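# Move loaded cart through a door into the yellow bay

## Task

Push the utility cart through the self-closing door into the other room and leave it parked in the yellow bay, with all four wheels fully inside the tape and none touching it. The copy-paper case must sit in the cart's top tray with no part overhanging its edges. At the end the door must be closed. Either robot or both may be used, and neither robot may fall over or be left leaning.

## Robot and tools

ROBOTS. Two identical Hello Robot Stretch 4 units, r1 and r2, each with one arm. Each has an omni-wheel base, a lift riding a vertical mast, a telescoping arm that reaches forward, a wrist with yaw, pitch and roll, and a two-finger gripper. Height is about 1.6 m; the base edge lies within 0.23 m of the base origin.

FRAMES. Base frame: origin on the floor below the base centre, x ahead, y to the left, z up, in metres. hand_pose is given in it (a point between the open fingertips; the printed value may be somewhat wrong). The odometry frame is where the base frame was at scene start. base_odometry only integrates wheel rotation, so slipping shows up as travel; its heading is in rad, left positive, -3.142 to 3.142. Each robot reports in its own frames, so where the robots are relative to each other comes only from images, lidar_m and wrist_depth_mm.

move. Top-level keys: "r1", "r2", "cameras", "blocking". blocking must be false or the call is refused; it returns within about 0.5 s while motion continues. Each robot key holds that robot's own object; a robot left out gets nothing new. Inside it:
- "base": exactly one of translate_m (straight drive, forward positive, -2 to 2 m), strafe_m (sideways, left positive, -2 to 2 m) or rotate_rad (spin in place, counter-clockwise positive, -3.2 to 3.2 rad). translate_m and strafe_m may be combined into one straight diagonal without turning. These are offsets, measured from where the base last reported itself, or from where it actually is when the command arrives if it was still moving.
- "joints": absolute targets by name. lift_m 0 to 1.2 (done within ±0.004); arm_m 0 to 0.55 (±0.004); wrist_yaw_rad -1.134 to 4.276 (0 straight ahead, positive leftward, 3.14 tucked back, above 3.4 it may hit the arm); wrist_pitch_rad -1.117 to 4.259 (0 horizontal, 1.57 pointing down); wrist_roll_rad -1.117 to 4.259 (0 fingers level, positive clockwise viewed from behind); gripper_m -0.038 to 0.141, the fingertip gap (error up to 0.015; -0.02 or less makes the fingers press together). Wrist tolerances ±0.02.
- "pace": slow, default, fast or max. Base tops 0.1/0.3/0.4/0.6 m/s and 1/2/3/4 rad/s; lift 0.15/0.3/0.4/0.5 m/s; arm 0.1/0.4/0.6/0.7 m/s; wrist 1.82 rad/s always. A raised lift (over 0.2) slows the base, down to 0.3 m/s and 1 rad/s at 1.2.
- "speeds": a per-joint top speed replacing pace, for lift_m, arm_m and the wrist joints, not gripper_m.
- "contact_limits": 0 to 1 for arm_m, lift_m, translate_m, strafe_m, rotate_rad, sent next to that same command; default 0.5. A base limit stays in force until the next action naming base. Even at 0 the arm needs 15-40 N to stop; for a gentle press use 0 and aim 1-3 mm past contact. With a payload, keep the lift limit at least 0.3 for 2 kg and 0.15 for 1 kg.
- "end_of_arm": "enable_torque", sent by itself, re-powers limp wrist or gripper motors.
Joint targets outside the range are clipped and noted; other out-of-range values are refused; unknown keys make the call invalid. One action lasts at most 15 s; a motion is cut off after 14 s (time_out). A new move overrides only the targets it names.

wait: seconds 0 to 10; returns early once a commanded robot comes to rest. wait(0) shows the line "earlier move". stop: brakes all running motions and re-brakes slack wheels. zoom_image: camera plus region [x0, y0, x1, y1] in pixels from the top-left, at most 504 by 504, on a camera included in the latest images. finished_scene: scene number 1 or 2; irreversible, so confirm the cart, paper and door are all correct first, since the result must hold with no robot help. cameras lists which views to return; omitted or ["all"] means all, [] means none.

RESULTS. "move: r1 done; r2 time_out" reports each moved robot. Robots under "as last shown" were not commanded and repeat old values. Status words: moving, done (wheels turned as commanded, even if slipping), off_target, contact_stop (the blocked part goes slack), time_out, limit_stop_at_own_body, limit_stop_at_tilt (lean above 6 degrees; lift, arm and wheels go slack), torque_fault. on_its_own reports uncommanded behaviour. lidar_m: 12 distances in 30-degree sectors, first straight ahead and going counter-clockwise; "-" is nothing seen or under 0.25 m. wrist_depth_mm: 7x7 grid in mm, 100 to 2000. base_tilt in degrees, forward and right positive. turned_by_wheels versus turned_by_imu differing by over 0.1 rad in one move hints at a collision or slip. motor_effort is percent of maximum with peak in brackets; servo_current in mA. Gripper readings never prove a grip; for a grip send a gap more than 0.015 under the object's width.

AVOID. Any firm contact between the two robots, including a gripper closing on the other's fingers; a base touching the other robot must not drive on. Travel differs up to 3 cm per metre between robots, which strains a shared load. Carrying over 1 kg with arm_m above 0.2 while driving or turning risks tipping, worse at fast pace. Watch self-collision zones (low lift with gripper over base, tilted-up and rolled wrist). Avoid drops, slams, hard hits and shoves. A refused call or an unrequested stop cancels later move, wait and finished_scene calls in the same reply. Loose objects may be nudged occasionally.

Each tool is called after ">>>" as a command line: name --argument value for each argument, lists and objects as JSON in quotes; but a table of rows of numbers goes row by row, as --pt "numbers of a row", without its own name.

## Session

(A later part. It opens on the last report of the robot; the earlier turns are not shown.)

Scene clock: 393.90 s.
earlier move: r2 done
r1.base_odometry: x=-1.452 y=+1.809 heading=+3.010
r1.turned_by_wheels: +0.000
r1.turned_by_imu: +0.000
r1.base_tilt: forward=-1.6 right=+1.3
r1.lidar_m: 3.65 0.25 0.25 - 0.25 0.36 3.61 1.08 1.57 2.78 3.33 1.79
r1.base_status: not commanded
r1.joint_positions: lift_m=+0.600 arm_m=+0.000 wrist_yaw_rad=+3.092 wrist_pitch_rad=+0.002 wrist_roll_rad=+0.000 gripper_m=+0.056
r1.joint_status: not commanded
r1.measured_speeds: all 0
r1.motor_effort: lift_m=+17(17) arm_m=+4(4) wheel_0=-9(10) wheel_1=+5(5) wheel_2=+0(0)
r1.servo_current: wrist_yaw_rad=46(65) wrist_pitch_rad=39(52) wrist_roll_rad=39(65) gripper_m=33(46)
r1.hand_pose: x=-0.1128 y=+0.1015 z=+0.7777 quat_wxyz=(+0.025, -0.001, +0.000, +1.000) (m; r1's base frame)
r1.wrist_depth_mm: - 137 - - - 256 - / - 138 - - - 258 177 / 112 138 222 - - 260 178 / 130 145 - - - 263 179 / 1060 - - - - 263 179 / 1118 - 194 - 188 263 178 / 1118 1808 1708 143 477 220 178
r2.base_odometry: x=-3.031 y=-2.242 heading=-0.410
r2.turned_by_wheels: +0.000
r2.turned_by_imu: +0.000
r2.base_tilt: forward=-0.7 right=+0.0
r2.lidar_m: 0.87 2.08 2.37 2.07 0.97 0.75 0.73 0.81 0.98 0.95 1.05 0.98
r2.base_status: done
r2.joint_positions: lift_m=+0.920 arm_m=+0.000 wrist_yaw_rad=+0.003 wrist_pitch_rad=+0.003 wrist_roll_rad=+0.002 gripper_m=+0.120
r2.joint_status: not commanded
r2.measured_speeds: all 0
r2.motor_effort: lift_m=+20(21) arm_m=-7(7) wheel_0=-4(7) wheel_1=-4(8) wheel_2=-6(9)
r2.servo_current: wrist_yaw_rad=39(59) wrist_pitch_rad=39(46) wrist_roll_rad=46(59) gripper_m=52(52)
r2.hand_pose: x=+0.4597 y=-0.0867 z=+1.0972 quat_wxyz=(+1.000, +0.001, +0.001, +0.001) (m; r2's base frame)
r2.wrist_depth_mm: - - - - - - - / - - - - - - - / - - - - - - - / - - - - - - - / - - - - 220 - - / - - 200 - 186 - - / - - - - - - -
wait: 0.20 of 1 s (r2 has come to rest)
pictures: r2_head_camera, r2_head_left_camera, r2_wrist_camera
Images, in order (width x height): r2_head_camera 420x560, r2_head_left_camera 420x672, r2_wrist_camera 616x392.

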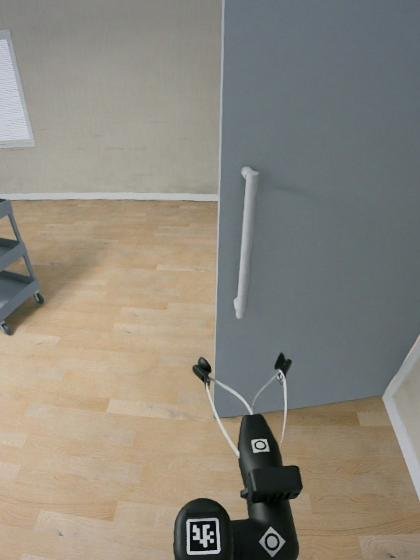

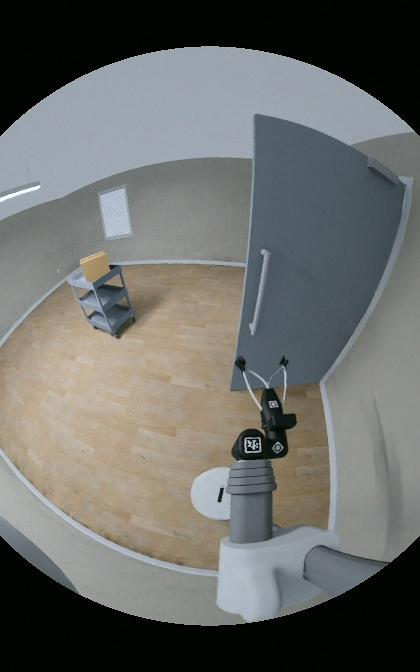

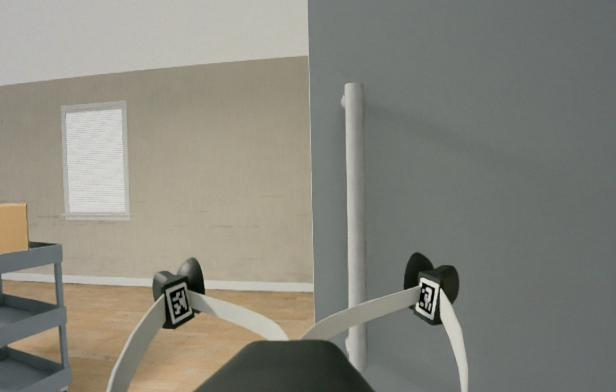

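>>> move --r2 '{"base":{"strafe_m":-0.085,"translate_m":0.25}}' --blocking false --cameras '[]'

>>> wait --seconds 3 --cameras '["r2_head_camera","r2_wrist_camera"]'

Scene clock: 400.00 s.
move: r2 moving
r1: as last shown
r1.lidar_m: 3.64 0.25 0.25 - 0.25 0.34 3.62 1.10 1.56 2.76 3.33 1.79
r1.motor_effort: lift_m=+17(17) arm_m=+4(4) wheel_0=-9(9) wheel_1=+5(5) wheel_2=+0(0)
r1.servo_current: wrist_yaw_rad=52(65) wrist_pitch_rad=46(52) wrist_roll_rad=52(65) gripper_m=39(52)
r1.wrist_depth_mm: - 137 - - - 256 - / - 138 - - - 258 177 / 112 138 221 - - 260 177 / 130 145 - - - 263 179 / 1078 - - - - 263 180 / 1138 - 193 - 187 262 179 / 1098 1708 1708 143 484 220 178
r2.base_odometry: x=-3.007 y=-2.264 heading=-0.410
r2.turned_by_wheels: +0.000
r2.turned_by_imu: +0.001
r2.base_tilt: forward=-0.7 right=+0.1
r2.lidar_m: 0.86 2.10 2.28 2.14 1.01 0.79 0.76 0.81 0.96 0.93 1.03 0.95
r2.base_status: translate_m moving; strafe_m moving
r2.joint_positions: lift_m=+0.920 arm_m=+0.000 wrist_yaw_rad=+0.003 wrist_pitch_rad=+0.003 wrist_roll_rad=+0.002 gripper_m=+0.120
r2.joint_status: not commanded
r2.measured_speeds: translate_m=+0.120 strafe_m=-0.042 rotate_rad=-0.002 lift_m=+0.000 arm_m=+0.000 wrist_yaw_rad=+0.000 wrist_pitch_rad=+0.000 wrist_roll_rad=+0.000
r2.motor_effort: lift_m=+20(20) arm_m=-7(7) wheel_0=+8(14) wheel_1=+4(4) wheel_2=-11(14)
r2.servo_current: wrist_yaw_rad=46(52) wrist_pitch_rad=46(46) wrist_roll_rad=52(59) gripper_m=59(59)
r2.hand_pose: x=+0.4597 y=-0.0867 z=+1.0972 quat_wxyz=(+1.000, +0.001, +0.001, +0.001) (m; r2's base frame)
r2.wrist_depth_mm: - - - - - - - / - - - - - - - / - - - - - - - / - - - - - - - / - - - - 603 - - / - - 201 691 186 - - / - - - - - - -
pictures: none
No camera images: "cameras" was empty.

Scene clock: 401.80 s.
earlier move: r2 done
r1.base_odometry: x=-1.452 y=+1.809 heading=+3.010
r1.turned_by_wheels: +0.000
r1.turned_by_imu: +0.000
r1.base_tilt: forward=-1.6 right=+1.3
r1.lidar_m: 3.62 0.25 0.25 - 0.25 0.32 3.63 1.12 1.56 2.77 3.36 1.78
r1.base_status: not commanded
r1.joint_positions: lift_m=+0.600 arm_m=+0.000 wrist_yaw_rad=+3.092 wrist_pitch_rad=+0.002 wrist_roll_rad=+0.000 gripper_m=+0.056
r1.joint_status: not commanded
r1.measured_speeds: all 0
r1.motor_effort: lift_m=+17(17) arm_m=+4(4) wheel_0=-9(10) wheel_1=+5(5) wheel_2=+0(0)
r1.servo_current: wrist_yaw_rad=33(65) wrist_pitch_rad=46(52) wrist_roll_rad=39(72) gripper_m=46(52)
r1.hand_pose: x=-0.1128 y=+0.1015 z=+0.7777 quat_wxyz=(+0.025, -0.001, +0.000, +1.000) (m; r1's base frame)
r1.wrist_depth_mm: - 137 - - - 255 - / - 138 - - - 258 177 / 112 138 222 - - 260 178 / 131 145 - - - 263 179 / 1078 - - - - 263 180 / 1118 - 193 - 188 263 179 / 1118 1708 1708 142 477 220 179
r2.base_odometry: x=-2.836 y=-2.420 heading=-0.410
r2.turned_by_wheels: +0.000
r2.turned_by_imu: +0.001
r2.base_tilt: forward=-0.7 right=+0.0
r2.lidar_m: 0.61 2.06 1.99 2.77 1.28 1.03 0.99 1.10 0.92 0.89 0.97 0.73
r2.base_status: done
r2.joint_positions: lift_m=+0.920 arm_m=+0.000 wrist_yaw_rad=+0.003 wrist_pitch_rad=+0.003 wrist_roll_rad=+0.002 gripper_m=+0.120
r2.joint_status: not commanded
r2.measured_speeds: all 0
r2.motor_effort: lift_m=+20(21) arm_m=-7(7) wheel_0=+2(14) wheel_1=+4(7) wheel_2=-4(14)
r2.servo_current: wrist_yaw_rad=46(59) wrist_pitch_rad=46(52) wrist_roll_rad=39(59) gripper_m=46(59)
r2.hand_pose: x=+0.4597 y=-0.0867 z=+1.0972 quat_wxyz=(+1.000, +0.001, +0.001, +0.001) (m; r2's base frame)
r2.wrist_depth_mm: - - - 382 - - - / - - - 384 - - - / - - - 387 - - - / - - - 387 - - - / - - - 387 - - - / - - 198 162 186 - - / - - - - - - -
wait: 1.80 of 3 s (r2 has come to rest)
pictures: r2_head_camera, r2_wrist_camera
Images, in order (width x height): r2_head_camera 420x560, r2_wrist_camera 616x392.

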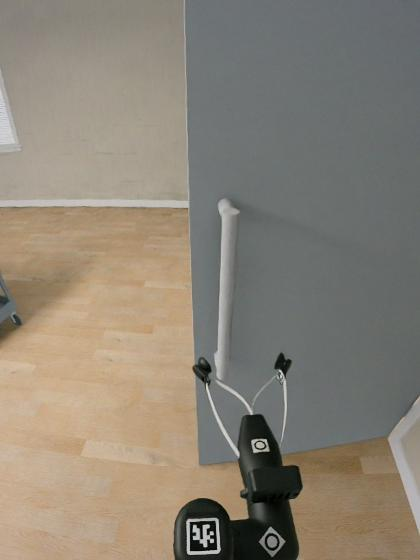

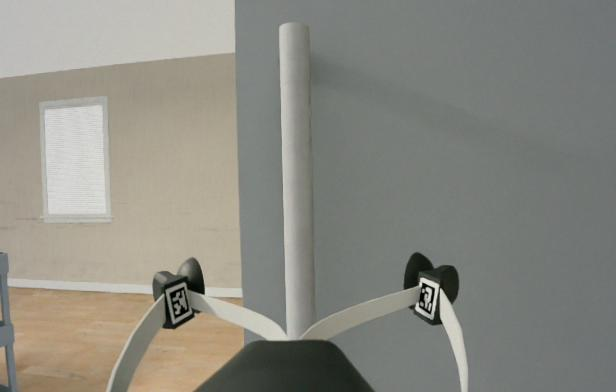

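>>> move --r2 '{"joints":{"arm_m":0.18,"lift_m":0.95},"contact_limits":{"arm_m":0.1}}' --blocking false --cameras '[]'

>>> wait --seconds 2 --cameras '["r2_wrist_camera"]'

>>> move --r2 '{"joints":{"gripper_m":-0.035}}' --blocking false --cameras '[]'

>>> wait --seconds 2 --cameras '["r2_head_camera","r2_wrist_camera"]'

Scene clock: 408.07 s.
move: r2 moving
r1: as last shown
r1.lidar_m: 3.63 0.25 0.25 - 0.25 0.33 3.62 1.11 1.55 2.78 3.33 1.79
r1.motor_effort: lift_m=+17(17) arm_m=+4(4) wheel_0=-9(9) wheel_1=+4(5) wheel_2=+0(0)
r1.servo_current: wrist_yaw_rad=52(65) wrist_pitch_rad=33(52) wrist_roll_rad=46(59) gripper_m=39(46)
r1.wrist_depth_mm: - 137 - - - 256 - / - 138 - - - 259 177 / 112 139 221 - - 260 178 / 130 145 - - - 264 179 / 1078 - - - - 264 179 / 1138 - 193 - 188 263 179 / 1118 1756 1708 143 480 220 179
r2.base_odometry: x=-2.836 y=-2.420 heading=-0.410
r2.turned_by_wheels: +0.000
r2.turned_by_imu: +0.000
r2.base_tilt: forward=-0.7 right=+0.1
r2.lidar_m: 0.61 2.06 1.99 2.77 1.29 1.01 1.00 1.07 0.93 0.89 0.98 0.73
r2.base_status: not commanded
r2.joint_positions: lift_m=+0.947 arm_m=+0.051 wrist_yaw_rad=+0.003 wrist_pitch_rad=+0.003 wrist_roll_rad=+0.002 gripper_m=+0.120
r2.joint_status: lift_m moving; arm_m moving
r2.measured_speeds: translate_m=+0.000 strafe_m=+0.000 rotate_rad=+0.000 lift_m=+0.044 arm_m=+0.195 wrist_yaw_rad=+0.000 wrist_pitch_rad=+0.000 wrist_roll_rad=+0.000
r2.motor_effort: lift_m=+22(23) arm_m=+6(10) wheel_0=+2(2) wheel_1=+4(4) wheel_2=-4(4)
r2.servo_current: wrist_yaw_rad=39(52) wrist_pitch_rad=39(46) wrist_roll_rad=46(59) gripper_m=52(52)
r2.contact_limits: arm_m 0.1
r2.hand_pose: x=+0.5100 y=-0.0867 z=+1.1246 quat_wxyz=(+1.000, +0.001, +0.001, +0.001) (m; r2's base frame)
r2.wrist_depth_mm: - - - - - - - / - - - 340 - - - / - - - - - - - / - - - 343 - - - / - - - 345 - - - / - - 197 347 185 - - / - - - - - - -
pictures: none
No camera images: "cameras" was empty.

Scene clock: 409.20 s.
earlier move: r2 done
r1.base_odometry: x=-1.452 y=+1.809 heading=+3.010
r1.turned_by_wheels: +0.000
r1.turned_by_imu: +0.000
r1.base_tilt: forward=-1.6 right=+1.3
r1.lidar_m: 3.62 0.25 0.25 - 0.25 0.34 3.62 1.09 1.54 2.78 3.32 1.80
r1.base_status: not commanded
r1.joint_positions: lift_m=+0.600 arm_m=+0.000 wrist_yaw_rad=+3.092 wrist_pitch_rad=+0.002 wrist_roll_rad=+0.000 gripper_m=+0.056
r1.joint_status: not commanded
r1.measured_speeds: all 0
r1.motor_effort: lift_m=+17(17) arm_m=+4(4) wheel_0=-9(10) wheel_1=+4(5) wheel_2=+0(0)
r1.servo_current: wrist_yaw_rad=46(65) wrist_pitch_rad=46(52) wrist_roll_rad=52(59) gripper_m=46(46)
r1.hand_pose: x=-0.1128 y=+0.1015 z=+0.7777 quat_wxyz=(+0.025, -0.001, +0.000, +1.000) (m; r1's base frame)
r1.wrist_depth_mm: - 137 - - - 255 - / - 138 - - - 259 176 / 112 138 223 - - 262 178 / 130 144 - - - 263 180 / 1078 - - - - 263 179 / 1138 - 194 - 189 264 179 / 1118 1708 1708 143 477 220 179
r2.base_odometry: x=-2.836 y=-2.420 heading=-0.410
r2.turned_by_wheels: +0.000
r2.turned_by_imu: +0.000
r2.base_tilt: forward=-0.7 right=+0.0
r2.lidar_m: 0.63 2.01 1.96 2.77 1.31 1.02 0.98 1.09 0.89 0.90 0.97 0.73
r2.base_status: not commanded
r2.joint_positions: lift_m=+0.950 arm_m=+0.180 wrist_yaw_rad=+0.003 wrist_pitch_rad=+0.003 wrist_roll_rad=+0.002 gripper_m=+0.120
r2.joint_status: all done
r2.measured_speeds: all 0
r2.motor_effort: lift_m=+21(24) arm_m=+7(10) wheel_0=+2(3) wheel_1=+4(5) wheel_2=-4(4)
r2.servo_current: wrist_yaw_rad=46(52) wrist_pitch_rad=39(52) wrist_roll_rad=46(65) gripper_m=46(59)
r2.contact_limits: arm_m 0.1
r2.hand_pose: x=+0.6393 y=-0.0867 z=+1.1271 quat_wxyz=(+1.000, +0.001, +0.001, +0.001) (m; r2's base frame)
r2.wrist_depth_mm: - - 282 282 283 285 287 / - - 283 286 286 287 289 / - - 286 285 287 289 290 / - - 286 289 289 291 290 / - - 289 289 290 293 293 / - - 217 211 213 294 296 / - - 291 - 296 296 297
wait: 1.13 of 2 s (r2 has come to rest)
pictures: r2_wrist_camera
Images, in order (width x height): r2_wrist_camera 616x392.

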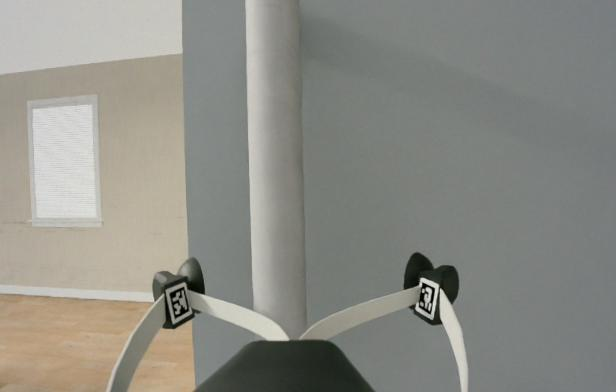

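Scene clock: 409.70 s.
move: r2 moving
r1: as last shown
r1.lidar_m: 3.64 0.25 0.25 - 0.25 0.33 3.63 1.12 1.58 2.76 3.34 1.76
r1.servo_current: wrist_yaw_rad=46(59) wrist_pitch_rad=39(52) wrist_roll_rad=46(65) gripper_m=39(52)
r1.wrist_depth_mm: - 138 - - - 255 - / - 138 - - - 258 177 / 112 138 222 - - 260 177 / 131 144 - - - 262 179 / 1060 - - - - 264 179 / 1138 - 193 - 188 262 179 / 1098 1708 1708 143 480 220 179
r2.base_odometry: x=-2.836 y=-2.420 heading=-0.410
r2.turned_by_wheels: +0.000
r2.turned_by_imu: +0.000
r2.base_tilt: forward=-0.7 right=+0.1
r2.lidar_m: 0.62 2.01 1.99 2.77 1.28 0.99 1.00 1.07 0.92 0.90 0.99 0.73
r2.base_status: not commanded
r2.joint_positions: lift_m=+0.950 arm_m=+0.180 wrist_yaw_rad=+0.003 wrist_pitch_rad=+0.003 wrist_roll_rad=+0.002 gripper_m=+0.106
r2.joint_status: gripper_m moving
r2.measured_speeds: all 0
r2.motor_effort: lift_m=+21(21) arm_m=+7(8) wheel_0=+2(3) wheel_1=+4(4) wheel_2=-4(4)
r2.servo_current: wrist_yaw_rad=46(52) wrist_pitch_rad=39(46) wrist_roll_rad=39(59) gripper_m=98(98)
r2.contact_limits: arm_m 0.1
r2.hand_pose: x=+0.6393 y=-0.0867 z=+1.1271 quat_wxyz=(+1.000, +0.001, +0.001, +0.001) (m; r2's base frame)
r2.wrist_depth_mm: - - 281 282 283 286 286 / - - 282 283 285 286 287 / - - 285 286 287 290 290 / - - 285 286 290 291 291 / - - 287 290 290 293 293 / - - 204 211 199 294 297 / - - 290 - 296 297 297
pictures: none
No camera images: "cameras" was empty.

Scene clock: 411.47 s.
earlier move: r2 done
r1.base_odometry: x=-1.452 y=+1.809 heading=+3.010
r1.turned_by_wheels: +0.000
r1.turned_by_imu: +0.000
r1.base_tilt: forward=-1.6 right=+1.3
r1.lidar_m: 3.62 0.25 0.25 - 0.25 0.33 3.63 1.12 1.59 2.77 3.32 1.79
r1.base_status: not commanded
r1.joint_positions: lift_m=+0.600 arm_m=+0.000 wrist_yaw_rad=+3.092 wrist_pitch_rad=+0.002 wrist_roll_rad=+0.000 gripper_m=+0.056
r1.joint_status: not commanded
r1.measured_speeds: all 0
r1.motor_effort: lift_m=+17(17) arm_m=+4(4) wheel_0=-5(10) wheel_1=+3(5) wheel_2=+0(0)
r1.servo_current: wrist_yaw_rad=59(72) wrist_pitch_rad=46(52) wrist_roll_rad=46(65) gripper_m=39(52)
r1.hand_pose: x=-0.1128 y=+0.1015 z=+0.7777 quat_wxyz=(+0.025, -0.001, +0.000, +1.000) (m; r1's base frame)
r1.wrist_depth_mm: - 137 - - - 259 178 / - 138 - - - 260 180 / 112 138 222 - - 265 182 / 130 144 - - - 265 182 / 1060 - - - - 266 182 / 1138 - 194 - 187 266 181 / 1098 1708 1708 143 484 224 181
r2.base_odometry: x=-2.836 y=-2.420 heading=-0.409
r2.turned_by_wheels: +0.001
r2.turned_by_imu: +0.001
r2.base_tilt: forward=-0.7 right=+0.0
r2.lidar_m: 0.61 2.04 1.98 2.78 1.27 0.99 0.98 1.09 0.90 0.91 0.97 0.73
r2.base_status: not commanded
r2.joint_positions: lift_m=+0.950 arm_m=+0.180 wrist_yaw_rad=+0.008 wrist_pitch_rad=+0.003 wrist_roll_rad=+0.002 gripper_m=-0.033
r2.joint_status: all done
r2.measured_speeds: all 0
r2.motor_effort: lift_m=+21(21) arm_m=-4(8) wheel_0=+5(5) wheel_1=+4(5) wheel_2=+3(4)
r2.servo_current: wrist_yaw_rad=59(72) wrist_pitch_rad=46(52) wrist_roll_rad=46(59) gripper_m=189(364)
r2.contact_limits: arm_m 0.1
r2.hand_pose: x=+0.6400 y=-0.0850 z=+1.1271 quat_wxyz=(+1.000, +0.001, +0.001, +0.004) (m; r2's base frame)
r2.wrist_depth_mm: - - 276 200 277 277 274 / - - 278 202 278 278 278 / - - 279 202 279 278 279 / - - 281 206 282 282 282 / - - 283 204 282 283 283 / - - 180 202 180 285 286 / - - 287 - 286 286 287
wait: 1.77 of 2 s (r2 has come to rest)
pictures: r2_head_camera, r2_wrist_camera
Images, in order (width x height): r2_head_camera 420x560, r2_wrist_camera 616x392.

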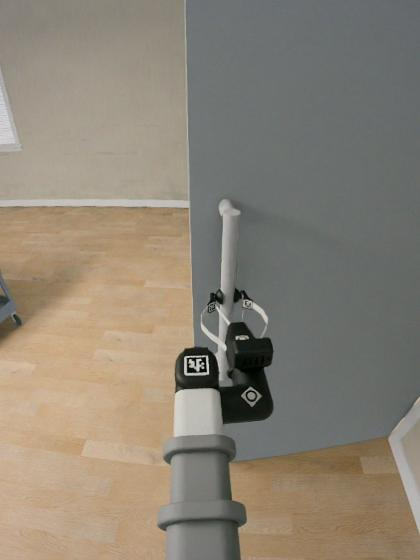

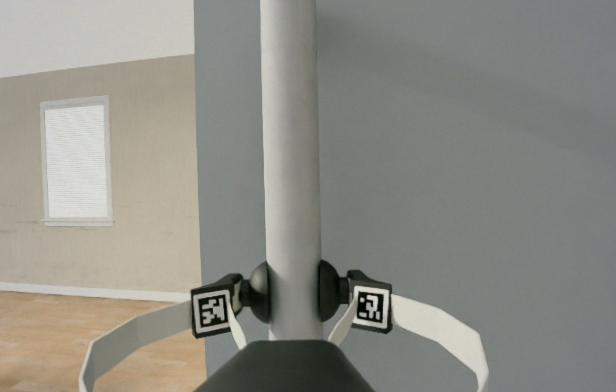

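>>> move --r1 '{"base":{"translate_m":0.04,"strafe_m":-0.15},"pace":"slow"}' --blocking false --cameras '[]'

>>> wait --seconds 4 --cameras '["r1_head_left_camera","r2_head_camera","r2_wrist_camera"]'

Scene clock: 417.40 s.
move: r1 moving
r1.base_odometry: x=-1.453 y=+1.821 heading=+3.010
r1.turned_by_wheels: +0.000
r1.turned_by_imu: -0.001
r1.base_tilt: forward=-1.6 right=+1.3
r1.lidar_m: 3.64 0.27 0.25 - 0.25 0.35 3.64 1.11 1.57 2.76 3.34 1.76
r1.base_status: translate_m moving; strafe_m moving
r1.joint_positions: lift_m=+0.600 arm_m=+0.000 wrist_yaw_rad=+3.092 wrist_pitch_rad=+0.002 wrist_roll_rad=+0.000 gripper_m=+0.056
r1.joint_status: not commanded
r1.measured_speeds: translate_m=+0.014 strafe_m=-0.048 rotate_rad=-0.002 lift_m=+0.000 arm_m=+0.000 wrist_yaw_rad=+0.000 wrist_pitch_rad=+0.000 wrist_roll_rad=+0.000
r1.motor_effort: lift_m=+17(17) arm_m=+4(4) wheel_0=+3(8) wheel_1=-4(6) wheel_2=-2(3)
r1.servo_current: wrist_yaw_rad=39(59) wrist_pitch_rad=39(46) wrist_roll_rad=52(59) gripper_m=39(46)
r1.hand_pose: x=-0.1128 y=+0.1015 z=+0.7777 quat_wxyz=(+0.025, -0.001, +0.000, +1.000) (m; r1's base frame)
r1.wrist_depth_mm: - 137 - - - 286 196 / - 138 - - - 289 198 / 112 138 223 - - 291 200 / 130 145 - - - 294 200 / 1060 - - - - 291 201 / 1098 - 193 - 187 293 200 / 1060 1708 1708 143 530 247 199
r2: as last shown
r2.turned_by_wheels: +0.000
r2.turned_by_imu: +0.000
r2.base_tilt: forward=-0.7 right=+0.1
r2.lidar_m: 0.62 2.03 1.95 2.75 1.31 1.02 1.00 1.10 0.89 0.89 0.99 0.75
r2.motor_effort: lift_m=+21(21) arm_m=-4(4) wheel_0=+5(5) wheel_1=+4(4) wheel_2=+3(4)
r2.servo_current: wrist_yaw_rad=65(65) wrist_pitch_rad=39(46) wrist_roll_rad=52(65) gripper_m=189(189)
r2.contact_limits: arm_m 0.1
r2.wrist_depth_mm: - - 276 199 276 276 277 / - - 277 201 277 277 278 / - - 279 202 278 279 279 / - - 281 206 282 281 281 / - - 282 205 283 282 283 / - - 180 203 179 283 283 / - - 287 - 286 287 286
pictures: none
No camera images: "cameras" was empty.

Scene clock: 419.70 s.
earlier move: r1 done
r1.base_odometry: x=-1.471 y=+1.962 heading=+3.010
r1.turned_by_wheels: +0.000
r1.turned_by_imu: +0.000
r1.base_tilt: forward=-1.5 right=+1.3
r1.lidar_m: 3.86 0.43 0.32 0.31 0.36 0.57 3.72 1.08 1.75 2.64 3.18 1.66
r1.base_status: done
r1.joint_positions: lift_m=+0.600 arm_m=+0.000 wrist_yaw_rad=+3.092 wrist_pitch_rad=+0.002 wrist_roll_rad=+0.000 gripper_m=+0.056
r1.joint_status: not commanded
r1.measured_speeds: all 0
r1.motor_effort: lift_m=+17(17) arm_m=+4(4) wheel_0=+5(9) wheel_1=-2(8) wheel_2=-1(5)
r1.servo_current: wrist_yaw_rad=20(72) wrist_pitch_rad=39(46) wrist_roll_rad=52(65) gripper_m=39(46)
r1.hand_pose: x=-0.1128 y=+0.1015 z=+0.7777 quat_wxyz=(+0.025, -0.001, +0.000, +1.000) (m; r1's base frame)
r1.wrist_depth_mm: - 137 - - - 530 410 / - 138 - - - 535 413 / 112 138 223 - - 549 413 / 130 145 - - - - 415 / 137 - - - - - 418 / - - 194 - 187 549 418 / - 1098 1756 153 1808 504 442
r2.base_odometry: x=-2.836 y=-2.420 heading=-0.409
r2.turned_by_wheels: +0.000
r2.turned_by_imu: +0.000
r2.base_tilt: forward=-0.6 right=+0.0
r2.lidar_m: 0.61 2.04 1.97 2.75 1.28 1.02 0.98 1.08 0.89 0.90 0.98 0.70
r2.base_status: not commanded
r2.joint_positions: lift_m=+0.950 arm_m=+0.180 wrist_yaw_rad=+0.008 wrist_pitch_rad=+0.003 wrist_roll_rad=+0.002 gripper_m=-0.033
r2.joint_status: not commanded
r2.measured_speeds: all 0
r2.motor_effort: lift_m=+21(21) arm_m=-4(4) wheel_0=+5(5) wheel_1=+4(4) wheel_2=+3(4)
r2.servo_current: wrist_yaw_rad=59(72) wrist_pitch_rad=39(52) wrist_roll_rad=46(65) gripper_m=182(189)
r2.contact_limits: arm_m 0.1
r2.hand_pose: x=+0.6400 y=-0.0850 z=+1.1271 quat_wxyz=(+1.000, +0.001, +0.001, +0.004) (m; r2's base frame)
r2.wrist_depth_mm: - - 276 200 274 276 277 / - - 278 202 278 279 278 / - - 278 202 279 279 278 / - - 282 205 281 281 282 / - - 285 205 283 282 282 / - - 180 202 179 285 283 / - - 287 - 287 287 289
wait: 2.30 of 4 s (r1 has come to rest)
pictures: r1_head_left_camera, r2_head_camera, r2_wrist_camera
Images, in order (width x height): r1_head_left_camera 420x672, r2_head_camera 420x560, r2_wrist_camera 616x392.

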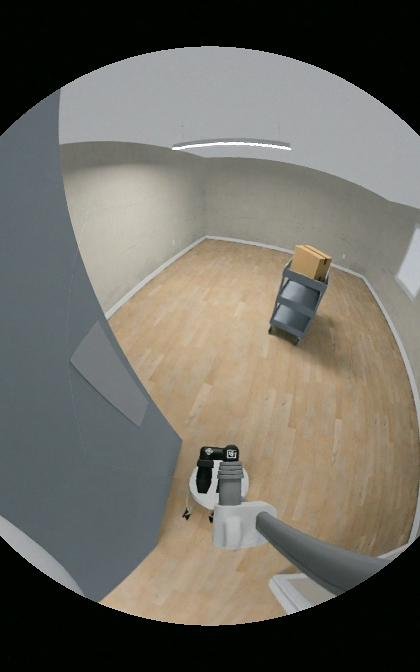

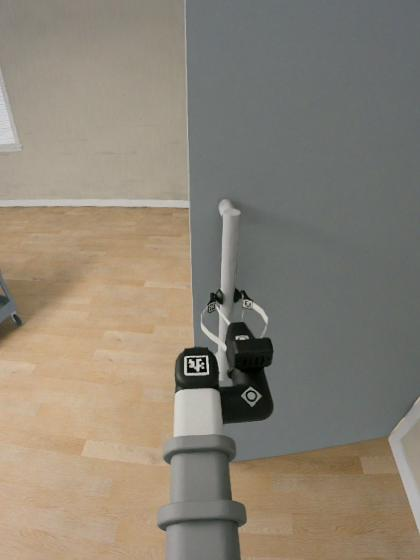

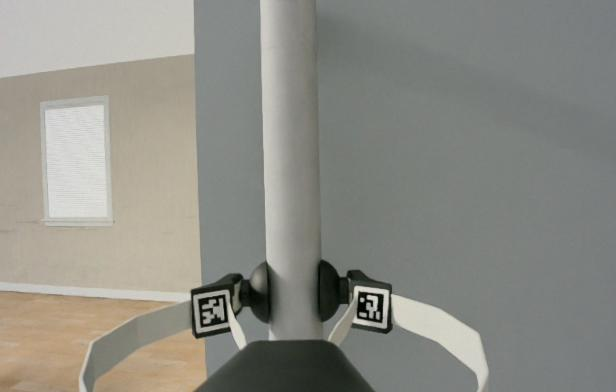

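>>> move --r1 '{"base":{"rotate_rad":-0.24}}' --blocking false --cameras '[]'

>>> wait --seconds 1.5 --cameras '["r1_head_left_camera","r1_head_right_camera"]'

Scene clock: 433.23 s.
move: r1 moving
r1.base_odometry: x=-1.471 y=+1.962 heading=+2.807
r1.turned_by_wheels: -0.204
r1.turned_by_imu: -0.205
r1.base_tilt: forward=-1.6 right=+1.3
r1.lidar_m: 1.69 2.70 0.34 0.31 0.33 0.45 3.71 1.06 1.27 2.63 2.84 1.69
r1.base_status: rotate_rad moving
r1.joint_positions: lift_m=+0.600 arm_m=+0.000 wrist_yaw_rad=+3.092 wrist_pitch_rad=+0.002 wrist_roll_rad=+0.000 gripper_m=+0.056
r1.joint_status: not commanded
r1.measured_speeds: translate_m=+0.000 strafe_m=-0.001 rotate_rad=-0.413 lift_m=+0.000 arm_m=+0.000 wrist_yaw_rad=+0.000 wrist_pitch_rad=+0.000 wrist_roll_rad=+0.000
r1.motor_effort: lift_m=+17(17) arm_m=+4(4) wheel_0=+3(9) wheel_1=+0(8) wheel_2=+1(7)
r1.servo_current: wrist_yaw_rad=39(72) wrist_pitch_rad=39(52) wrist_roll_rad=46(59) gripper_m=39(46)
r1.hand_pose: x=-0.1128 y=+0.1015 z=+0.7777 quat_wxyz=(+0.025, -0.001, +0.000, +1.000) (m; r1's base frame)
r1.wrist_depth_mm: - 138 - - - 466 349 / - 138 - - - 462 353 / 112 138 224 - - 466 342 / 131 145 - - - 439 355 / - - - - - 473 359 / - - 194 - 187 442 355 / 1863 1708 1756 154 809 394 357
r2: as last shown
r2.base_tilt: forward=-0.6 right=+0.1
r2.lidar_m: 0.63 2.03 1.97 2.73 1.27 1.00 0.98 1.09 0.91 0.89 0.99 0.72
r2.motor_effort: lift_m=+21(21) arm_m=-4(4) wheel_0=+5(5) wheel_1=+4(5) wheel_2=+3(3)
r2.servo_current: wrist_yaw_rad=59(72) wrist_pitch_rad=39(46) wrist_roll_rad=39(59) gripper_m=182(189)
r2.contact_limits: arm_m 0.1
r2.wrist_depth_mm: - - 276 200 276 276 276 / - - 279 202 278 278 279 / - - 279 202 279 279 281 / - - 282 206 282 279 282 / - - 282 205 285 282 285 / - - 180 202 179 285 286 / - - 286 - 287 287 287
pictures: none
No camera images: "cameras" was empty.

Scene clock: 433.73 s.
earlier move: r1 done
r1.base_odometry: x=-1.471 y=+1.962 heading=+2.771
r1.turned_by_wheels: -0.036
r1.turned_by_imu: -0.036
r1.base_tilt: forward=-1.6 right=+1.2
r1.lidar_m: 1.68 2.76 0.35 0.31 0.32 0.45 3.96 1.07 1.20 2.63 2.80 1.68
r1.base_status: done
r1.joint_positions: lift_m=+0.600 arm_m=+0.000 wrist_yaw_rad=+3.092 wrist_pitch_rad=+0.002 wrist_roll_rad=+0.000 gripper_m=+0.056
r1.joint_status: not commanded
r1.measured_speeds: all 0
r1.motor_effort: lift_m=+17(17) arm_m=+4(4) wheel_0=+2(9) wheel_1=+2(8) wheel_2=+1(7)
r1.servo_current: wrist_yaw_rad=26(72) wrist_pitch_rad=46(52) wrist_roll_rad=52(59) gripper_m=46(46)
r1.hand_pose: x=-0.1128 y=+0.1015 z=+0.7777 quat_wxyz=(+0.025, -0.001, +0.000, +1.000) (m; r1's base frame)
r1.wrist_depth_mm: - 137 - - - 433 324 / - 137 - - - 433 338 / 112 138 223 - - 439 340 / 131 145 - - - 439 342 / - - - - 559 442 330 / - - 194 - 187 439 345 / 1983 1708 1708 153 559 377 329
r2.base_odometry: x=-2.836 y=-2.420 heading=-0.409
r2.turned_by_wheels: +0.000
r2.turned_by_imu: +0.000
r2.base_tilt: forward=-0.6 right=+0.1
r2.lidar_m: 0.62 2.04 1.97 2.77 1.31 1.01 0.99 1.09 0.91 0.88 0.97 0.73
r2.base_status: not commanded
r2.joint_positions: lift_m=+0.950 arm_m=+0.180 wrist_yaw_rad=+0.008 wrist_pitch_rad=+0.003 wrist_roll_rad=+0.002 gripper_m=-0.033
r2.joint_status: not commanded
r2.measured_speeds: all 0
r2.motor_effort: lift_m=+21(21) arm_m=-4(4) wheel_0=+4(5) wheel_1=+4(5) wheel_2=+3(4)
r2.servo_current: wrist_yaw_rad=65(72) wrist_pitch_rad=39(46) wrist_roll_rad=52(59) gripper_m=189(189)
r2.contact_limits: arm_m 0.1
r2.hand_pose: x=+0.6400 y=-0.0850 z=+1.1271 quat_wxyz=(+1.000, +0.001, +0.001, +0.004) (m; r2's base frame)
r2.wrist_depth_mm: - - 276 200 276 276 276 / - - 277 200 277 278 277 / - - 281 203 279 279 279 / - - 282 205 281 281 281 / - - 283 206 283 282 283 / - - 180 202 180 285 286 / - - 287 - 287 286 287
wait: 0.50 of 1.5 s (r1 has come to rest)
pictures: r1_head_left_camera, r1_head_right_camera
Images, in order (width x height): r1_head_left_camera 420x672, r1_head_right_camera 420x672.

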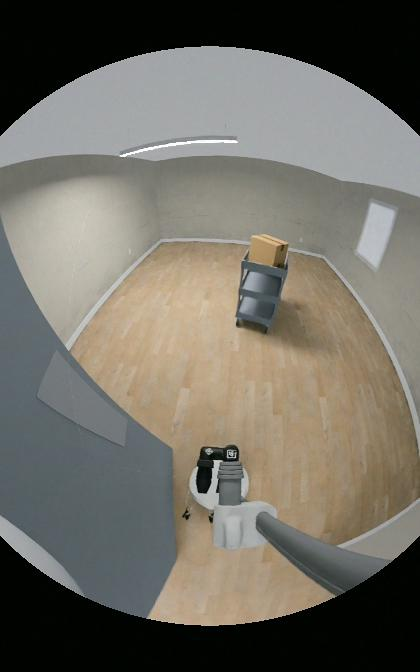

